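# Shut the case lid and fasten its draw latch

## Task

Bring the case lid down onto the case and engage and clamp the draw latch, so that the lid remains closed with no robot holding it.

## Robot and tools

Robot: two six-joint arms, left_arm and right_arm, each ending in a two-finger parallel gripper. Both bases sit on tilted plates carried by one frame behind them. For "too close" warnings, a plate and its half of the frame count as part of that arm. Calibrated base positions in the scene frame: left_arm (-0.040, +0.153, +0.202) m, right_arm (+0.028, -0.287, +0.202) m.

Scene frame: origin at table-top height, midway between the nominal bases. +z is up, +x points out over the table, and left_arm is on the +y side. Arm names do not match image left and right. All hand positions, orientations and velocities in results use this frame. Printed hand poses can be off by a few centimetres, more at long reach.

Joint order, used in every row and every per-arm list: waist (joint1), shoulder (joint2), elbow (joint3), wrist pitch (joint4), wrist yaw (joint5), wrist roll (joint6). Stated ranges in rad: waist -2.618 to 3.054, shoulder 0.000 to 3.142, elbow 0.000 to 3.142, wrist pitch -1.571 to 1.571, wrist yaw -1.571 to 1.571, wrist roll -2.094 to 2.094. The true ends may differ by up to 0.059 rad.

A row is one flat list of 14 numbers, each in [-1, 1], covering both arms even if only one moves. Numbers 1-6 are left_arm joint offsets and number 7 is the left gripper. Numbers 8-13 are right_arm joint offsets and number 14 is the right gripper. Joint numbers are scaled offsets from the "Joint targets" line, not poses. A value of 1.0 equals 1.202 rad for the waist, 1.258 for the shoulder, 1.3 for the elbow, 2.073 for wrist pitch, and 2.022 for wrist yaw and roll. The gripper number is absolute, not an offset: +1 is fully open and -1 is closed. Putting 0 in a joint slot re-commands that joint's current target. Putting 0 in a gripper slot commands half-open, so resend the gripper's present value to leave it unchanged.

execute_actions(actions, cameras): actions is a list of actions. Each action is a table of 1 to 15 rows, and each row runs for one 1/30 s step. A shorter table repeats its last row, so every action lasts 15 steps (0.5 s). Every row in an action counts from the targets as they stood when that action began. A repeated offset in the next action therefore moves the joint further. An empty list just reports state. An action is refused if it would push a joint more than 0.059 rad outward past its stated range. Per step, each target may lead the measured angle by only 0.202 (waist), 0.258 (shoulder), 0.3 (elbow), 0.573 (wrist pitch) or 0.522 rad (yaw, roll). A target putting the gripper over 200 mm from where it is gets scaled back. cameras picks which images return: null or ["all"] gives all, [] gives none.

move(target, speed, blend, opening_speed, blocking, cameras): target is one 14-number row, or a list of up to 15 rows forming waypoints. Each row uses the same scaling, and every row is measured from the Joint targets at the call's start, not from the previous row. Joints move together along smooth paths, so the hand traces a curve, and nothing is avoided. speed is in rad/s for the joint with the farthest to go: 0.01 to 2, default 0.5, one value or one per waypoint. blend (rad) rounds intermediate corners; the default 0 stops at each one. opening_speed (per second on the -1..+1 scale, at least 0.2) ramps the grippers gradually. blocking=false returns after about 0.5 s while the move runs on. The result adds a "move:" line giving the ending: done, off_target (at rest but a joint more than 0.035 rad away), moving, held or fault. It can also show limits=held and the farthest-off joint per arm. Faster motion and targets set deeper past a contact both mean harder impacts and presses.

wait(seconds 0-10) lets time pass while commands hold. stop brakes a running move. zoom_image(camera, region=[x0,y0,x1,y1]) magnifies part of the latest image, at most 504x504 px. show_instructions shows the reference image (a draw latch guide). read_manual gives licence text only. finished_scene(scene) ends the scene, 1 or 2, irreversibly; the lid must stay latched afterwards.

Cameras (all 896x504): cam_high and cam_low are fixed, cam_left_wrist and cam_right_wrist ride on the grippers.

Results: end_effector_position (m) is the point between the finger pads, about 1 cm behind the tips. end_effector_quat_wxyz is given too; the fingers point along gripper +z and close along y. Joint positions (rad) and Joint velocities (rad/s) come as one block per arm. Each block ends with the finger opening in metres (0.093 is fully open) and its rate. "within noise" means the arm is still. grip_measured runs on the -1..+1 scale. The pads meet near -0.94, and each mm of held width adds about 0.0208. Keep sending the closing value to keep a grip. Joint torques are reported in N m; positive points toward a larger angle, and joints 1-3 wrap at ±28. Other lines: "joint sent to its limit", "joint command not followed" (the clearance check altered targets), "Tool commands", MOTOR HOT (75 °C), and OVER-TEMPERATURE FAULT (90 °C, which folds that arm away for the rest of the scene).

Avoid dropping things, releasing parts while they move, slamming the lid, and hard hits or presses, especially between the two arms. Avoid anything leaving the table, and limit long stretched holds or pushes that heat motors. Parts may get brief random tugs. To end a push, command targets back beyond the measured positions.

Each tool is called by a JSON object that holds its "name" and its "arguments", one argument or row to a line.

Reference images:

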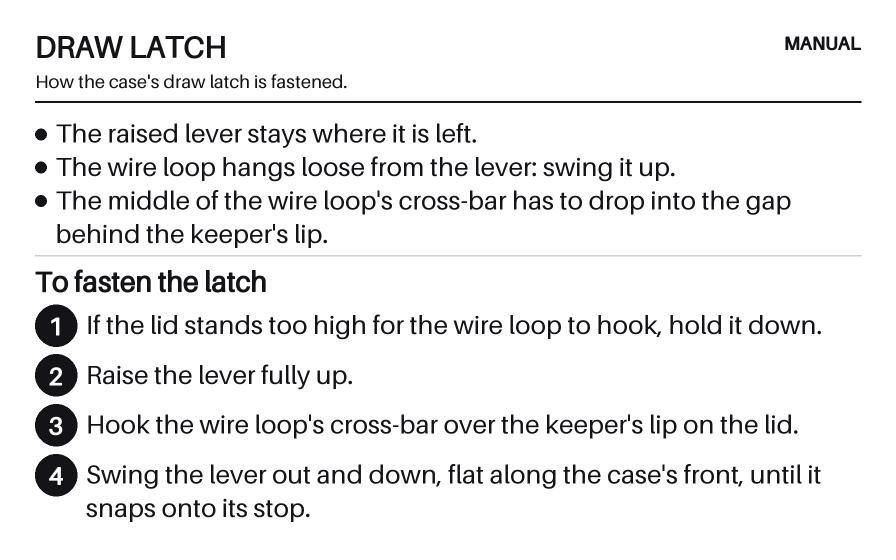

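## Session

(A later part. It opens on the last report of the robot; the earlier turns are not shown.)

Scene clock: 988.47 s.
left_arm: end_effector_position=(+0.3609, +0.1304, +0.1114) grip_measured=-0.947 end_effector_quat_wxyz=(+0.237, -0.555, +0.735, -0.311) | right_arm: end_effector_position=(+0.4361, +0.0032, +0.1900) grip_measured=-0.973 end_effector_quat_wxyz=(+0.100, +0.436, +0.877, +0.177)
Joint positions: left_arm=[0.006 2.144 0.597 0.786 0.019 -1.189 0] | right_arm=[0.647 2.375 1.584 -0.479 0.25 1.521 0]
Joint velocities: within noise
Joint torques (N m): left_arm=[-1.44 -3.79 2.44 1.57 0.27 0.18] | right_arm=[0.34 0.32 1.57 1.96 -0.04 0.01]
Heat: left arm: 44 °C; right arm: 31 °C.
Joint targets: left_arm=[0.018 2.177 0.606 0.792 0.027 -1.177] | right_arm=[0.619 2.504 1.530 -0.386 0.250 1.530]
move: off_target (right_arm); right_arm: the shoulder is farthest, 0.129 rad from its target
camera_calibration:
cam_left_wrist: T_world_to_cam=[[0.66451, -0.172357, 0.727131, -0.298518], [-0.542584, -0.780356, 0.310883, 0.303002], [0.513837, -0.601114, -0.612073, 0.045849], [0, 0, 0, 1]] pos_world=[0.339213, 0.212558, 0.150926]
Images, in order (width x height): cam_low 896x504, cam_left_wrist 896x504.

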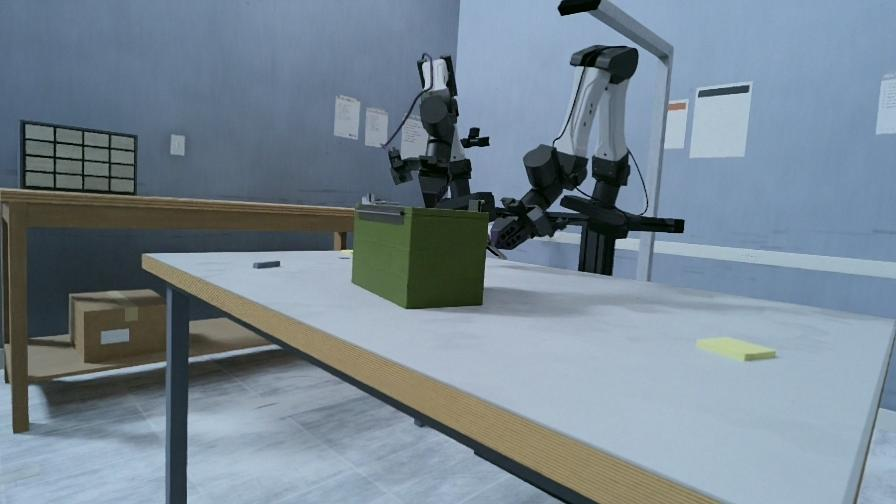

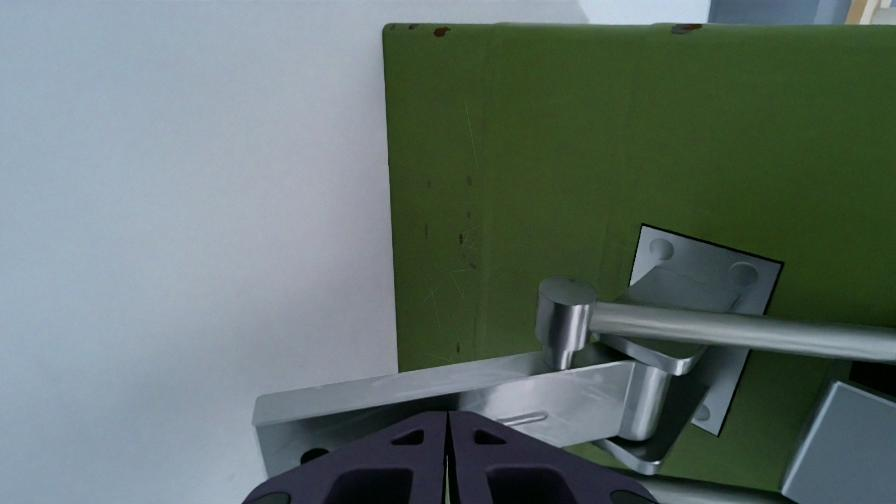

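{"name": "move", "arguments": {
  "target": [
    [0.018,0.097,0.003,0.098,0.024,0.005,-0.95,0,0,0,0,0,0,-1],
    [0.032,0.192,0.030,0.182,0.047,0.006,-0.95,0,0,0,0,0,0,-1]
  ],
  "speed": 0.12,
  "blend": 0.02,
  "cameras": ["cam_left_wrist","cam_low"]
}}

{"name": "zoom_image", "arguments": {
  "camera": "cam_low",
  "region": [450, 180, 540, 270]
}}

Scene clock: 998.93 s.
left_arm: end_effector_position=(+0.3808, +0.1266, +0.0901) grip_measured=-0.947 end_effector_quat_wxyz=(+0.287, -0.533, +0.703, -0.373) | right_arm: end_effector_position=(+0.4384, +0.0048, +0.1912) grip_measured=-0.973 end_effector_quat_wxyz=(+0.102, +0.437, +0.875, +0.182)
Joint positions: left_arm=[0.046 2.401 0.632 1.173 0.112 -1.177 0] | right_arm=[0.647 2.375 1.584 -0.466 0.25 1.521 0]
Joint velocities: within noise
Joint torques (N m): left_arm=[-1.8 -5.75 1.92 1.64 0.35 0.2] | right_arm=[0.28 0.09 1.59 1.85 -0.03 0.05]
Heat: left arm: 43 °C; right arm: 31 °C.
Joint targets: left_arm=[0.057 2.419 0.646 1.169 0.122 -1.165] | right_arm=[0.619 2.504 1.530 -0.386 0.250 1.530]
move: off_target (right_arm); right_arm: the shoulder is farthest, 0.129 rad from its target
camera_calibration:
cam_left_wrist: T_world_to_cam=[[0.531449, -0.133965, 0.83643, -0.260933], [-0.586813, -0.770335, 0.249469, 0.338532], [0.610912, -0.623408, -0.488006, -0.0250081], [0, 0, 0, 1]] pos_world=[0.352605, 0.210237, 0.121595]
Images, in order (width x height): cam_low 896x504, cam_left_wrist 896x504.

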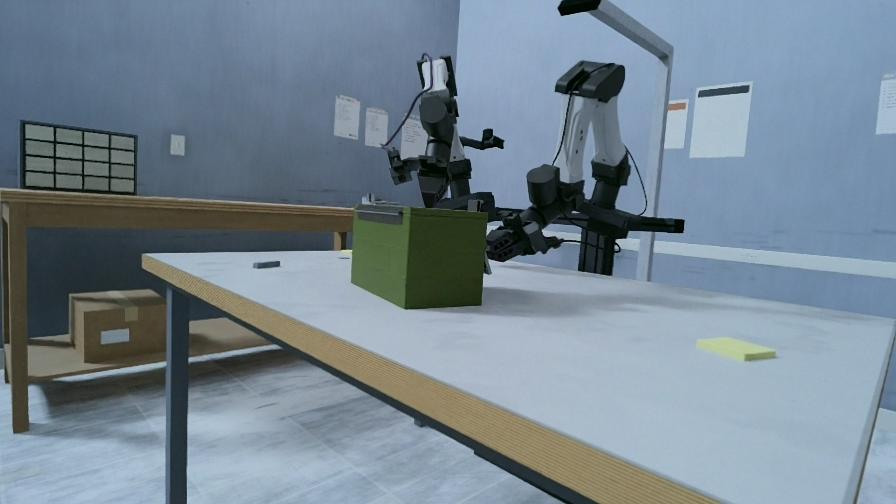

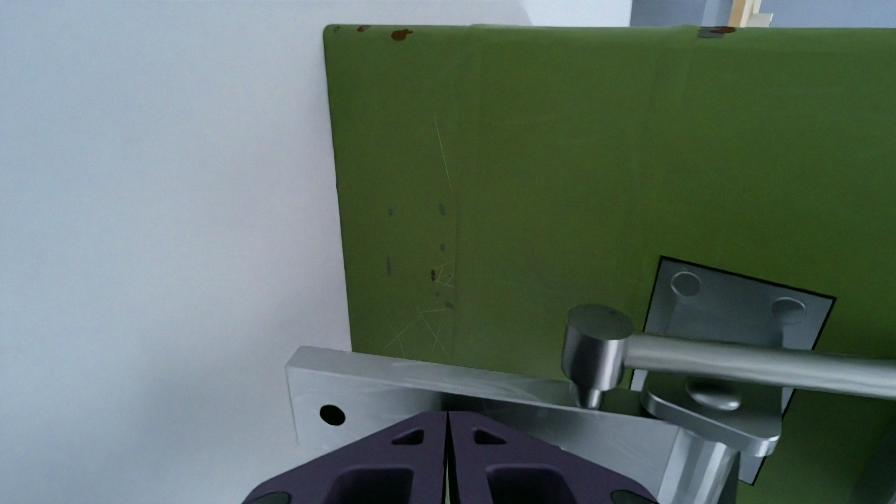

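Scaled by 5.600 from the camera's 896x504 image, which has a finer 1280x720 frame.

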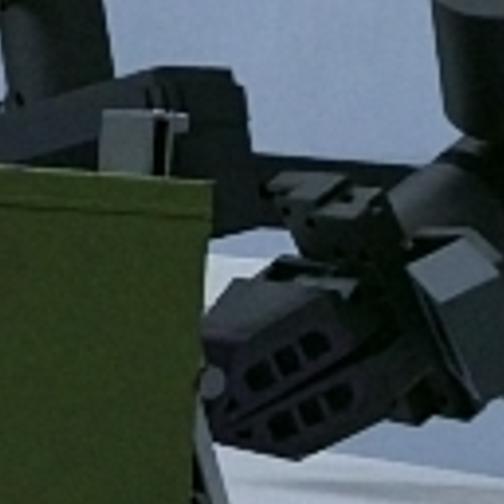

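{"name": "move", "arguments": {
  "target": [
    [0.008,0.087,0.036,0.071,0.021,0,-0.95,0,0,0,0,0,0,-1],
    [0.007,0.134,0.081,0.095,0.030,0,-0.95,0,0,0,0,0,0,-1]
  ],
  "speed": 0.1,
  "blend": 0.01,
  "cameras": ["cam_left_wrist","cam_low"]
}}

{"name": "zoom_image", "arguments": {
  "camera": "cam_low",
  "region": [450, 180, 540, 270]
}}

Scene clock: 1006.83 s.
left_arm: end_effector_position=(+0.3973, +0.1198, +0.0710) grip_measured=-0.947 end_effector_quat_wxyz=(+0.310, -0.517, +0.688, -0.404) | right_arm: end_effector_position=(+0.4390, +0.0051, +0.1915) grip_measured=-0.973 end_effector_quat_wxyz=(+0.103, +0.437, +0.874, +0.184)
Joint positions: left_arm=[0.059 2.575 0.726 1.333 0.161 -1.177 0] | right_arm=[0.647 2.375 1.584 -0.463 0.251 1.521 0]
Joint velocities: within noise
Joint torques (N m): left_arm=[-2.37 -6.61 2.43 2.07 0.51 0.2] | right_arm=[0.21 0.34 1.74 1.81 -0.03 0.09]
Heat: left arm: 43 °C; right arm: 31 °C.
Joint targets: left_arm=[0.065 2.588 0.751 1.366 0.183 -1.165] | right_arm=[0.619 2.504 1.530 -0.386 0.250 1.530]
move: off_target (right_arm); right_arm: the shoulder is farthest, 0.129 rad from its target
camera_calibration:
cam_left_wrist: T_world_to_cam=[[0.457172, -0.117862, 0.881534, -0.230229], [-0.611813, -0.761071, 0.215536, 0.359046], [0.645506, -0.637871, -0.42005, -0.0654978], [0, 0, 0, 1]] pos_world=[0.367202, 0.204345, 0.0980546]
Images, in order (width x height): cam_low 896x504, cam_left_wrist 896x504.

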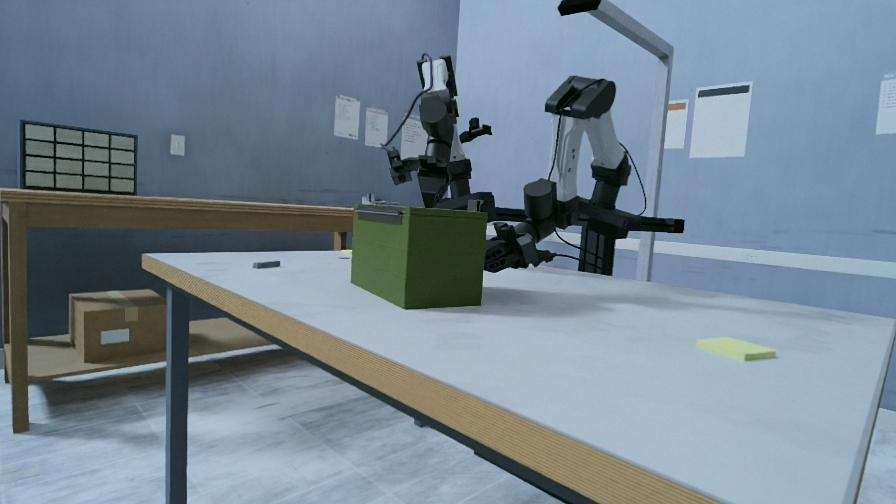

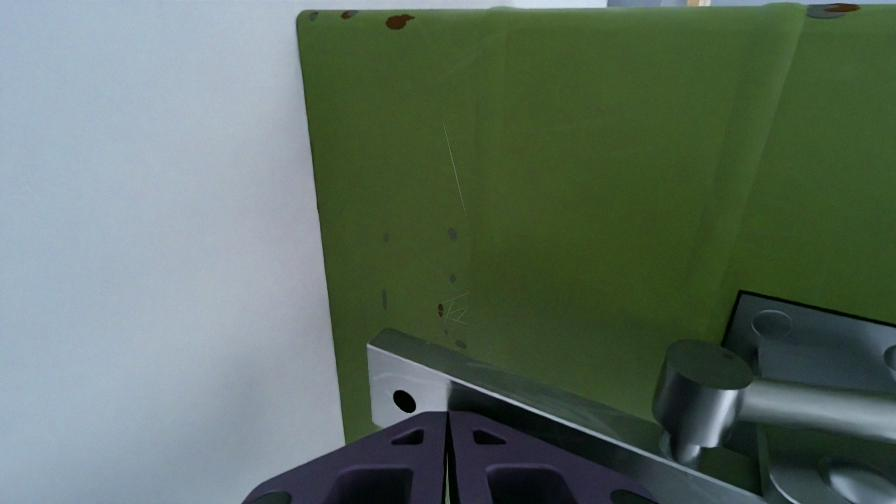

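Scaled by 5.600 from the camera's 896x504 image, which has a finer 1280x720 frame.

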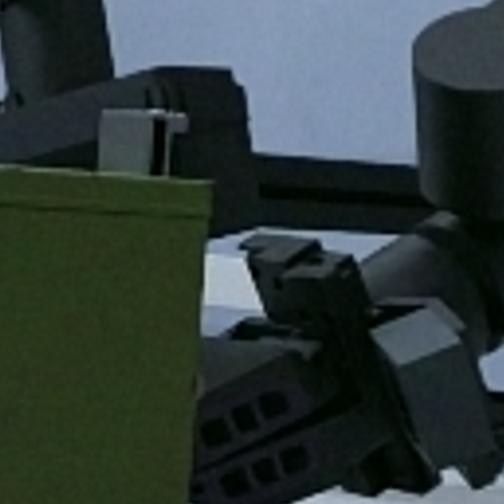

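{"name": "move", "arguments": {
  "target": [-0.01,-0.006,0.046,-0.004,-0.004,0,-0.95,0,0,0,0,0,0,-1],
  "speed": 0.1,
  "cameras": ["cam_left_wrist","cam_low"]
}}

{"name": "zoom_image", "arguments": {
  "camera": "cam_low",
  "region": [450, 180, 540, 270]
}}

Scene clock: 1022.43 s.
left_arm: end_effector_position=(+0.4097, +0.1228, +0.0721) grip_measured=-0.947 end_effector_quat_wxyz=(+0.317, -0.519, +0.684, -0.402) | right_arm: end_effector_position=(+0.4479, +0.0082, +0.1937) grip_measured=-0.973 end_effector_quat_wxyz=(+0.119, +0.441, +0.867, +0.197)
Joint positions: left_arm=[0.059 2.575 0.768 1.303 0.15 -1.177 0] | right_arm=[0.647 2.38 1.584 -0.417 0.268 1.521 0]
Joint velocities: within noise
Joint torques (N m): left_arm=[-3.7 -7.46 4.11 2.29 0.54 0.19] | right_arm=[0.34 -0.23 1.74 1.43 -0.22 0.06]
Heat: left arm: 44 °C; right arm: 31 °C.
Joint targets: left_arm=[0.053 2.580 0.811 1.358 0.175 -1.165] | right_arm=[0.619 2.504 1.530 -0.387 0.250 1.530]
move: off_target (left_arm, right_arm); left_arm: the wrist pitch is farthest, 0.055 rad from its target; right_arm: the shoulder is farthest, 0.124 rad from its target
camera_calibration:
cam_left_wrist: T_world_to_cam=[[0.450226, -0.118173, 0.88506, -0.233839], [-0.604511, -0.769841, 0.204723, 0.367501], [0.657163, -0.6272, -0.41804, -0.0773683], [0, 0, 0, 1]] pos_world=[0.378282, 0.206758, 0.0993827]
Images, in order (width x height): cam_low 896x504, cam_left_wrist 896x504.

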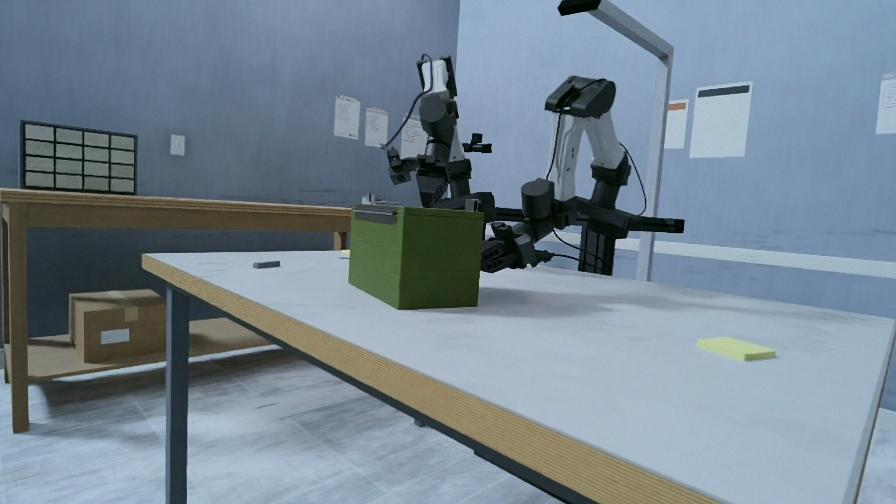

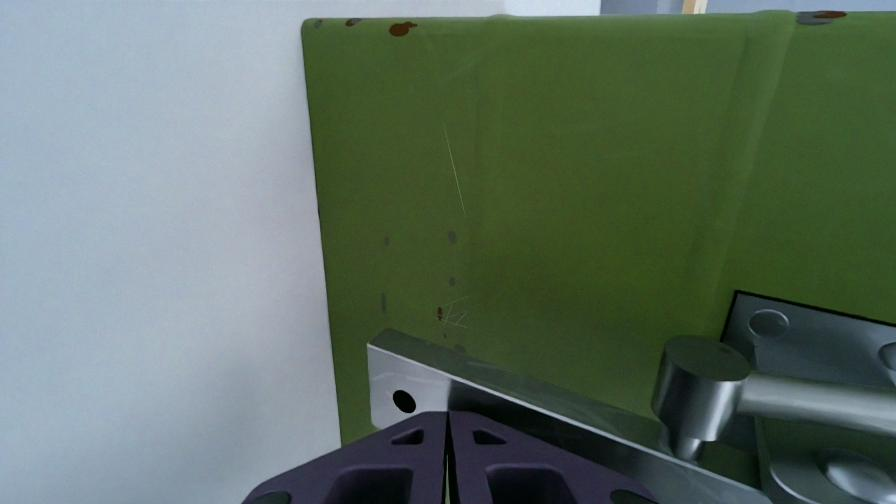

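Scaled by 5.600 from the camera's 896x504 image, which has a finer 1280x720 frame.

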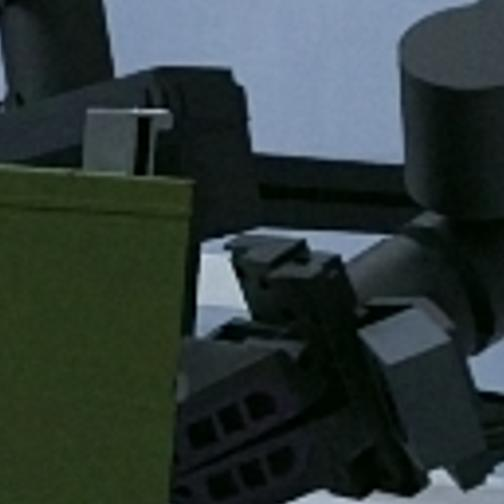

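{"name": "zoom_image", "arguments": {
  "camera": "cam_left_wrist",
  "region": [340, 254, 896, 504]
}}

{"name": "zoom_image", "arguments": {
  "camera": "cam_low",
  "region": [470, 210, 500, 280]
}}

Region (340, 254, 896, 504) is 556x250 pixels. A region can be at most 504 by 504 pixels.

Scaled by 7.200 from the camera's 896x504 image, which has a finer 1280x720 frame.

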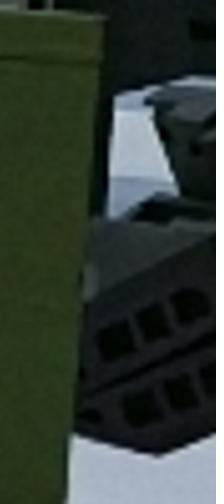

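{"name": "move", "arguments": {
  "target": [0.03,-0.252,-0.337,0.005,0.004,0,-0.95,0,0,0,0,0,0,-1],
  "speed": 0.25,
  "cameras": ["cam_left_wrist","cam_low"]
}}

{"name": "zoom_image", "arguments": {
  "camera": "cam_low",
  "region": [450, 180, 540, 270]
}}

Scene clock: 1057.40 s.
left_arm: end_effector_position=(+0.3257, +0.1335, +0.1153) grip_measured=-0.947 end_effector_quat_wxyz=(+0.285, -0.532, +0.697, -0.389) | right_arm: end_effector_position=(+0.4479, +0.0082, +0.1937) grip_measured=-0.973 end_effector_quat_wxyz=(+0.119, +0.441, +0.867, +0.197)
Joint positions: left_arm=[0.079 2.3 0.377 1.341 0.165 -1.177 0] | right_arm=[0.647 2.38 1.584 -0.417 0.268 1.521 0]
Joint velocities: within noise
Joint torques (N m): left_arm=[-1.37 -9.35 -0.39 1.96 0.45 0.18] | right_arm=[0.32 -0.34 1.69 1.43 -0.16 0]
Heat: left arm: 48 °C; right arm: 30 °C.
Joint targets: left_arm=[0.089 2.263 0.373 1.369 0.183 -1.165] | right_arm=[0.619 2.504 1.530 -0.387 0.250 1.530]
move: off_target (left_arm, right_arm); left_arm: the shoulder is farthest, 0.037 rad from its target; right_arm: the shoulder is farthest, 0.124 rad from its target
camera_calibration:
cam_left_wrist: T_world_to_cam=[[0.515754, -0.112527, 0.849315, -0.250974], [-0.595974, -0.759297, 0.26131, 0.305408], [0.615478, -0.640941, -0.458673, 0.0227607], [0, 0, 0, 1]] pos_world=[0.297448, 0.218243, 0.143789]
Images, in order (width x height): cam_low 896x504, cam_left_wrist 896x504.

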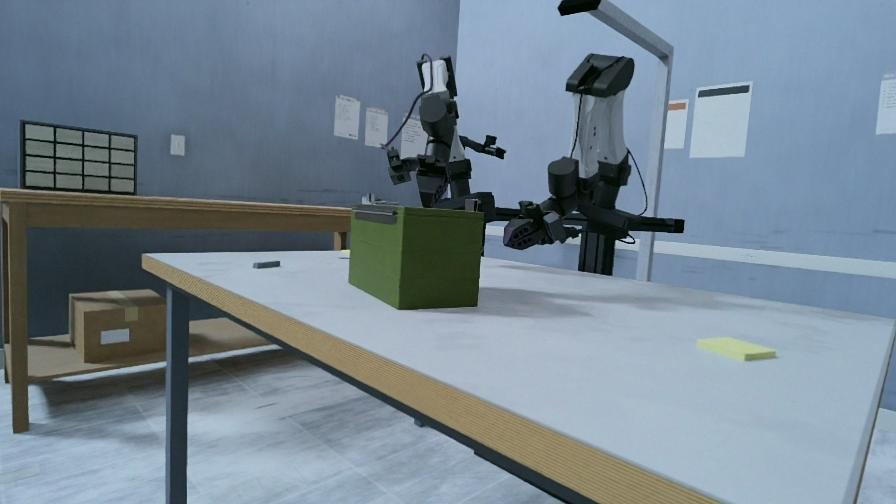

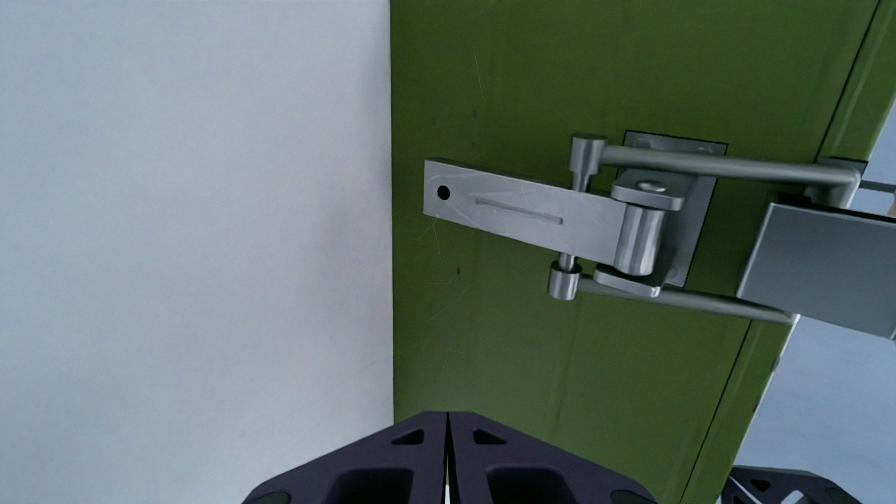

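Scaled by 5.600 from the camera's 896x504 image, which has a finer 1280x720 frame.

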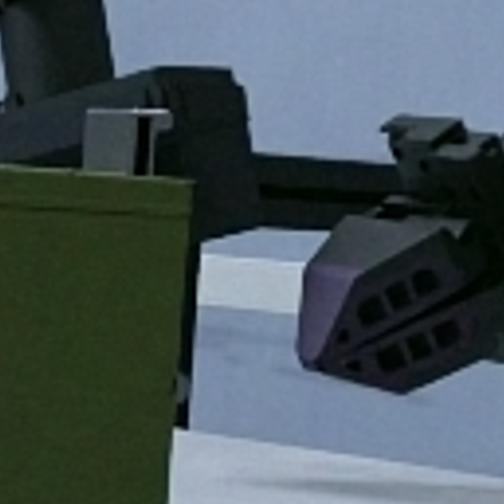

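{"name": "move", "arguments": {
  "target": [
    [0,0,0,0,0,0,-0.95,0.01,-0.08,0.02,-0.015,0,0,-1],
    [0,0,0,0,0,0,-0.95,0.034,-0.147,0.128,-0.117,0,0,-1]
  ],
  "speed": 0.15,
  "blend": 0.03
}}

{"name": "zoom_image", "arguments": {
  "camera": "cam_low",
  "region": [400, 180, 500, 280]
}}

Scene clock: 1067.93 s.
left_arm: end_effector_position=(+0.3257, +0.1335, +0.1154) grip_measured=-0.947 end_effector_quat_wxyz=(+0.285, -0.532, +0.697, -0.389) | right_arm: end_effector_position=(+0.4400, -0.0009, +0.2159) grip_measured=-0.973 end_effector_quat_wxyz=(+0.099, +0.433, +0.881, +0.163)
Joint positions: left_arm=[0.079 2.3 0.377 1.341 0.166 -1.177 0] | right_arm=[0.651 2.356 1.674 -0.614 0.262 1.521 0]
Joint velocities: within noise
Joint torques (N m): left_arm=[-1.4 -9.35 -0.36 1.94 0.44 0.2] | right_arm=[3.37 -14.94 8.1 0.84 -0.13 0.09]
Heat: left arm: 49 °C; right arm: 30 °C.
Joint targets: left_arm=[0.089 2.263 0.373 1.368 0.183 -1.165] | right_arm=[0.660 2.319 1.697 -0.629 0.250 1.529]
move: off_target (left_arm, right_arm); left_arm: the shoulder is farthest, 0.037 rad from its target; right_arm: the shoulder is farthest, 0.037 rad from its target
camera_calibration:
cam_left_wrist: T_world_to_cam=[[0.515338, -0.112468, 0.849575, -0.250985], [-0.596248, -0.759127, 0.26118, 0.305467], [0.615561, -0.641153, -0.458266, 0.0227021], [0, 0, 0, 1]] pos_world=[0.297502, 0.218216, 0.143853]
cam_right_wrist: T_world_to_cam=[[-0.732514, -0.559347, -0.388013, 0.407861], [-0.678178, 0.649123, 0.344549, 0.265881], [0.0591463, 0.515529, -0.854829, 0.239474], [0, 0, 0, 1]] pos_world=[0.464915, -0.0679091, 0.271356]

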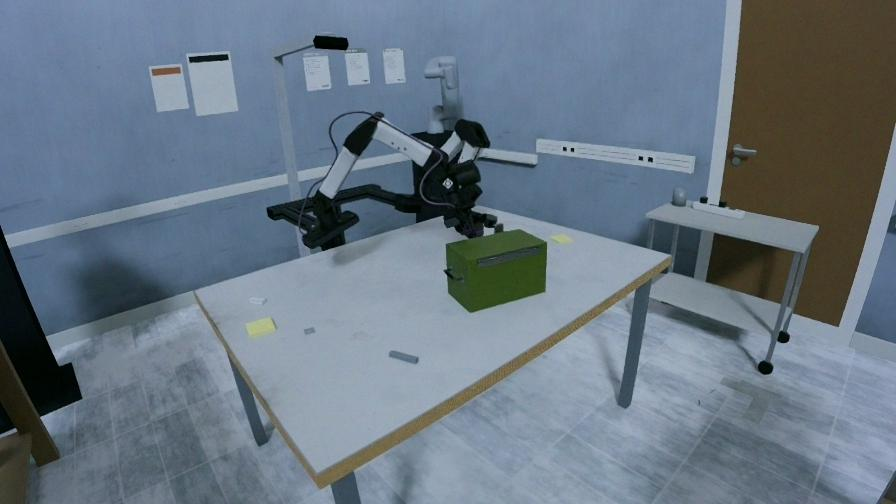

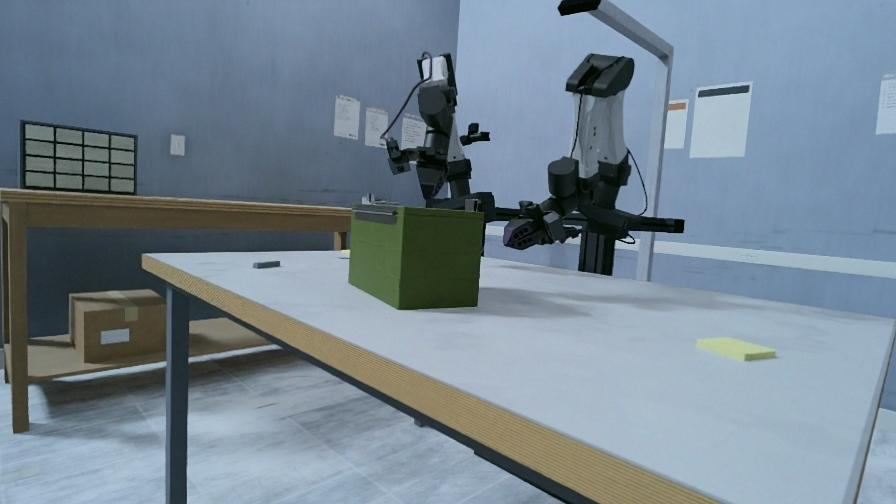

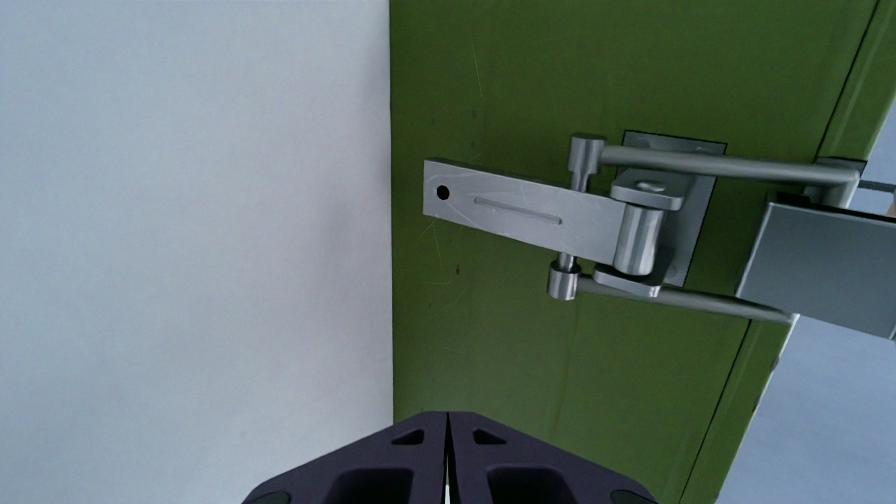

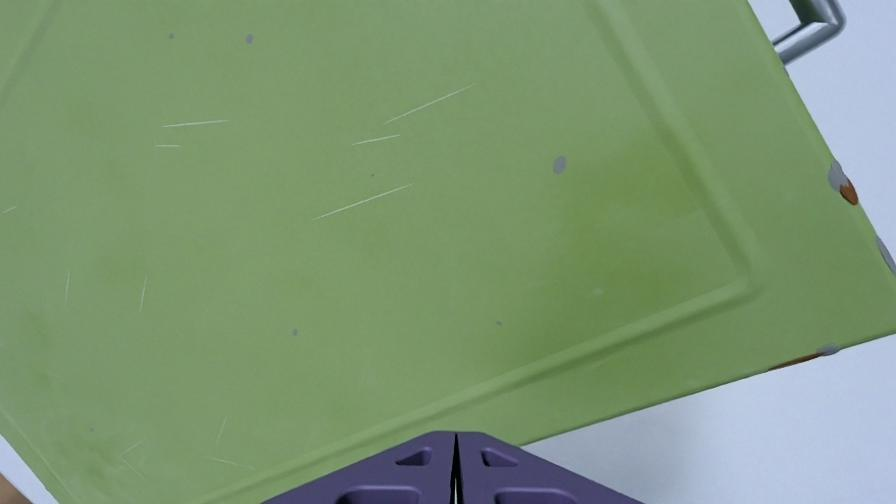

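Scaled by 5.040 from the camera's 896x504 image, which has a finer 1280x720 frame.

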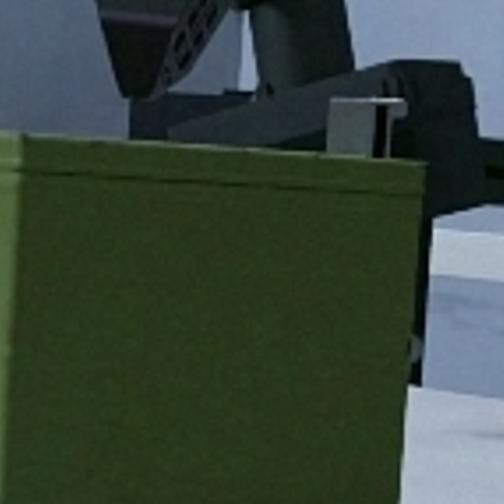

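{"name": "move", "arguments": {
  "target": [
    [0.015,-0.557,-0.004,-0.46,0.044,0.912,-0.95,0.116,-0.413,-0.459,0.062,-0.049,-0.509,-1]
  ],
  "speed": 0.8,
  "cameras": []
}}

Scene clock: 1091.63 s.
left_arm: end_effector_position=(+0.2954, +0.1413, +0.1895) grip_measured=-0.947 end_effector_quat_wxyz=(+0.408, +0.253, +0.873, -0.086) | right_arm: end_effector_position=(+0.3142, -0.0310, +0.2790) grip_measured=-0.973 end_effector_quat_wxyz=(+0.171, -0.118, +0.964, +0.166)
Joint positions: left_arm=[0.097 1.589 0.377 0.419 0.253 0.667 0] | right_arm=[0.792 1.826 1.108 -0.517 0.163 0.51 0]
Joint velocities: within noise
Joint torques (N m): left_arm=[-0.7 -6.69 2.29 1.41 0.6 0.14] | right_arm=[2.24 -9.76 5.71 1.4 -0.18 -0.11]
Heat: left arm: 51 °C; right arm: 40 °C.
Joint targets: left_arm=[0.107 1.562 0.368 0.415 0.272 0.679] | right_arm=[0.799 1.799 1.100 -0.500 0.151 0.501]
move: done
No camera images: "cameras" was empty.

{"name": "move", "arguments": {
  "target": [0.343,0.623,0.999,-0.712,0.34,0.617,-0.95,0.141,0.079,-0.311,0.214,-0.033,-0.481,-1],
  "speed": 0.8,
  "cameras": ["cam_left_wrist","cam_low"]
}}

Scene clock: 1099.93 s.
left_arm: end_effector_position=(+0.3767, +0.2330, +0.1869) grip_measured=-0.947 end_effector_quat_wxyz=(+0.447, +0.486, +0.678, -0.324) | right_arm: end_effector_position=(+0.2141, -0.0131, +0.1887) grip_measured=-0.973 end_effector_quat_wxyz=(+0.222, -0.628, +0.738, +0.106)
Joint positions: left_arm=[0.515 2.331 1.643 -1.043 0.938 1.914 0] | right_arm=[0.962 1.889 0.701 -0.073 0.096 -0.463 0]
Joint velocities: within noise
Joint torques (N m): left_arm=[-2.51 -8.76 5.03 -0.4 0.95 0.14] | right_arm=[1.83 -5.76 4.68 1.41 -0.29 -0.11]
Heat: left arm: 50 °C; right arm: 39 °C.
Joint targets: left_arm=[0.520 2.346 1.666 -1.061 0.959 1.926] | right_arm=[0.969 1.899 0.696 -0.057 0.084 -0.472]
move: done
camera_calibration:
cam_left_wrist: T_world_to_cam=[[-0.948752, -0.314998, 0.0254049, 0.425967], [-0.254183, 0.712866, -0.653615, 0.0918709], [0.187777, -0.626576, -0.756401, 0.301395], [0, 0, 0, 1]] pos_world=[0.370894, 0.257534, 0.277202]
Images, in order (width x height): cam_low 896x504, cam_left_wrist 896x504.

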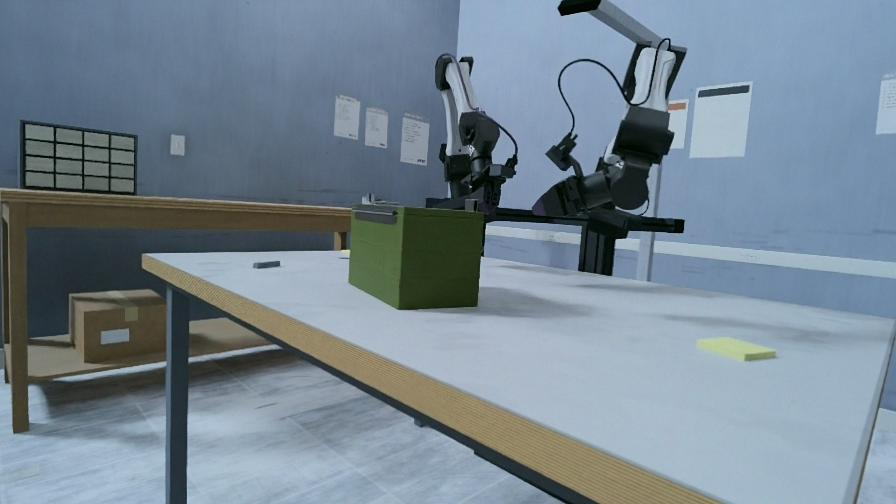

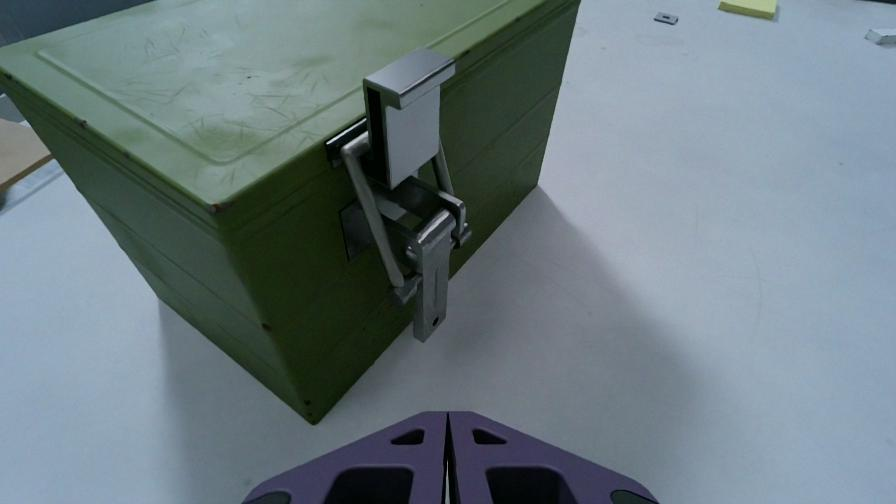

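{"name": "zoom_image", "arguments": {
  "camera": "cam_left_wrist",
  "region": [300, 30, 500, 350]
}}

Scaled by 1.575 from the camera's 896x504 image, which has a finer 1280x720 frame.

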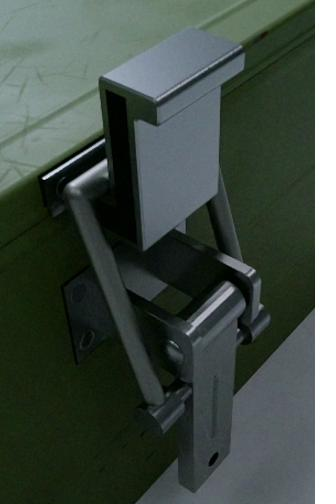

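{"name": "finished_scene", "arguments": {
  "scene": 2
}}

The scene is finished: the task was done.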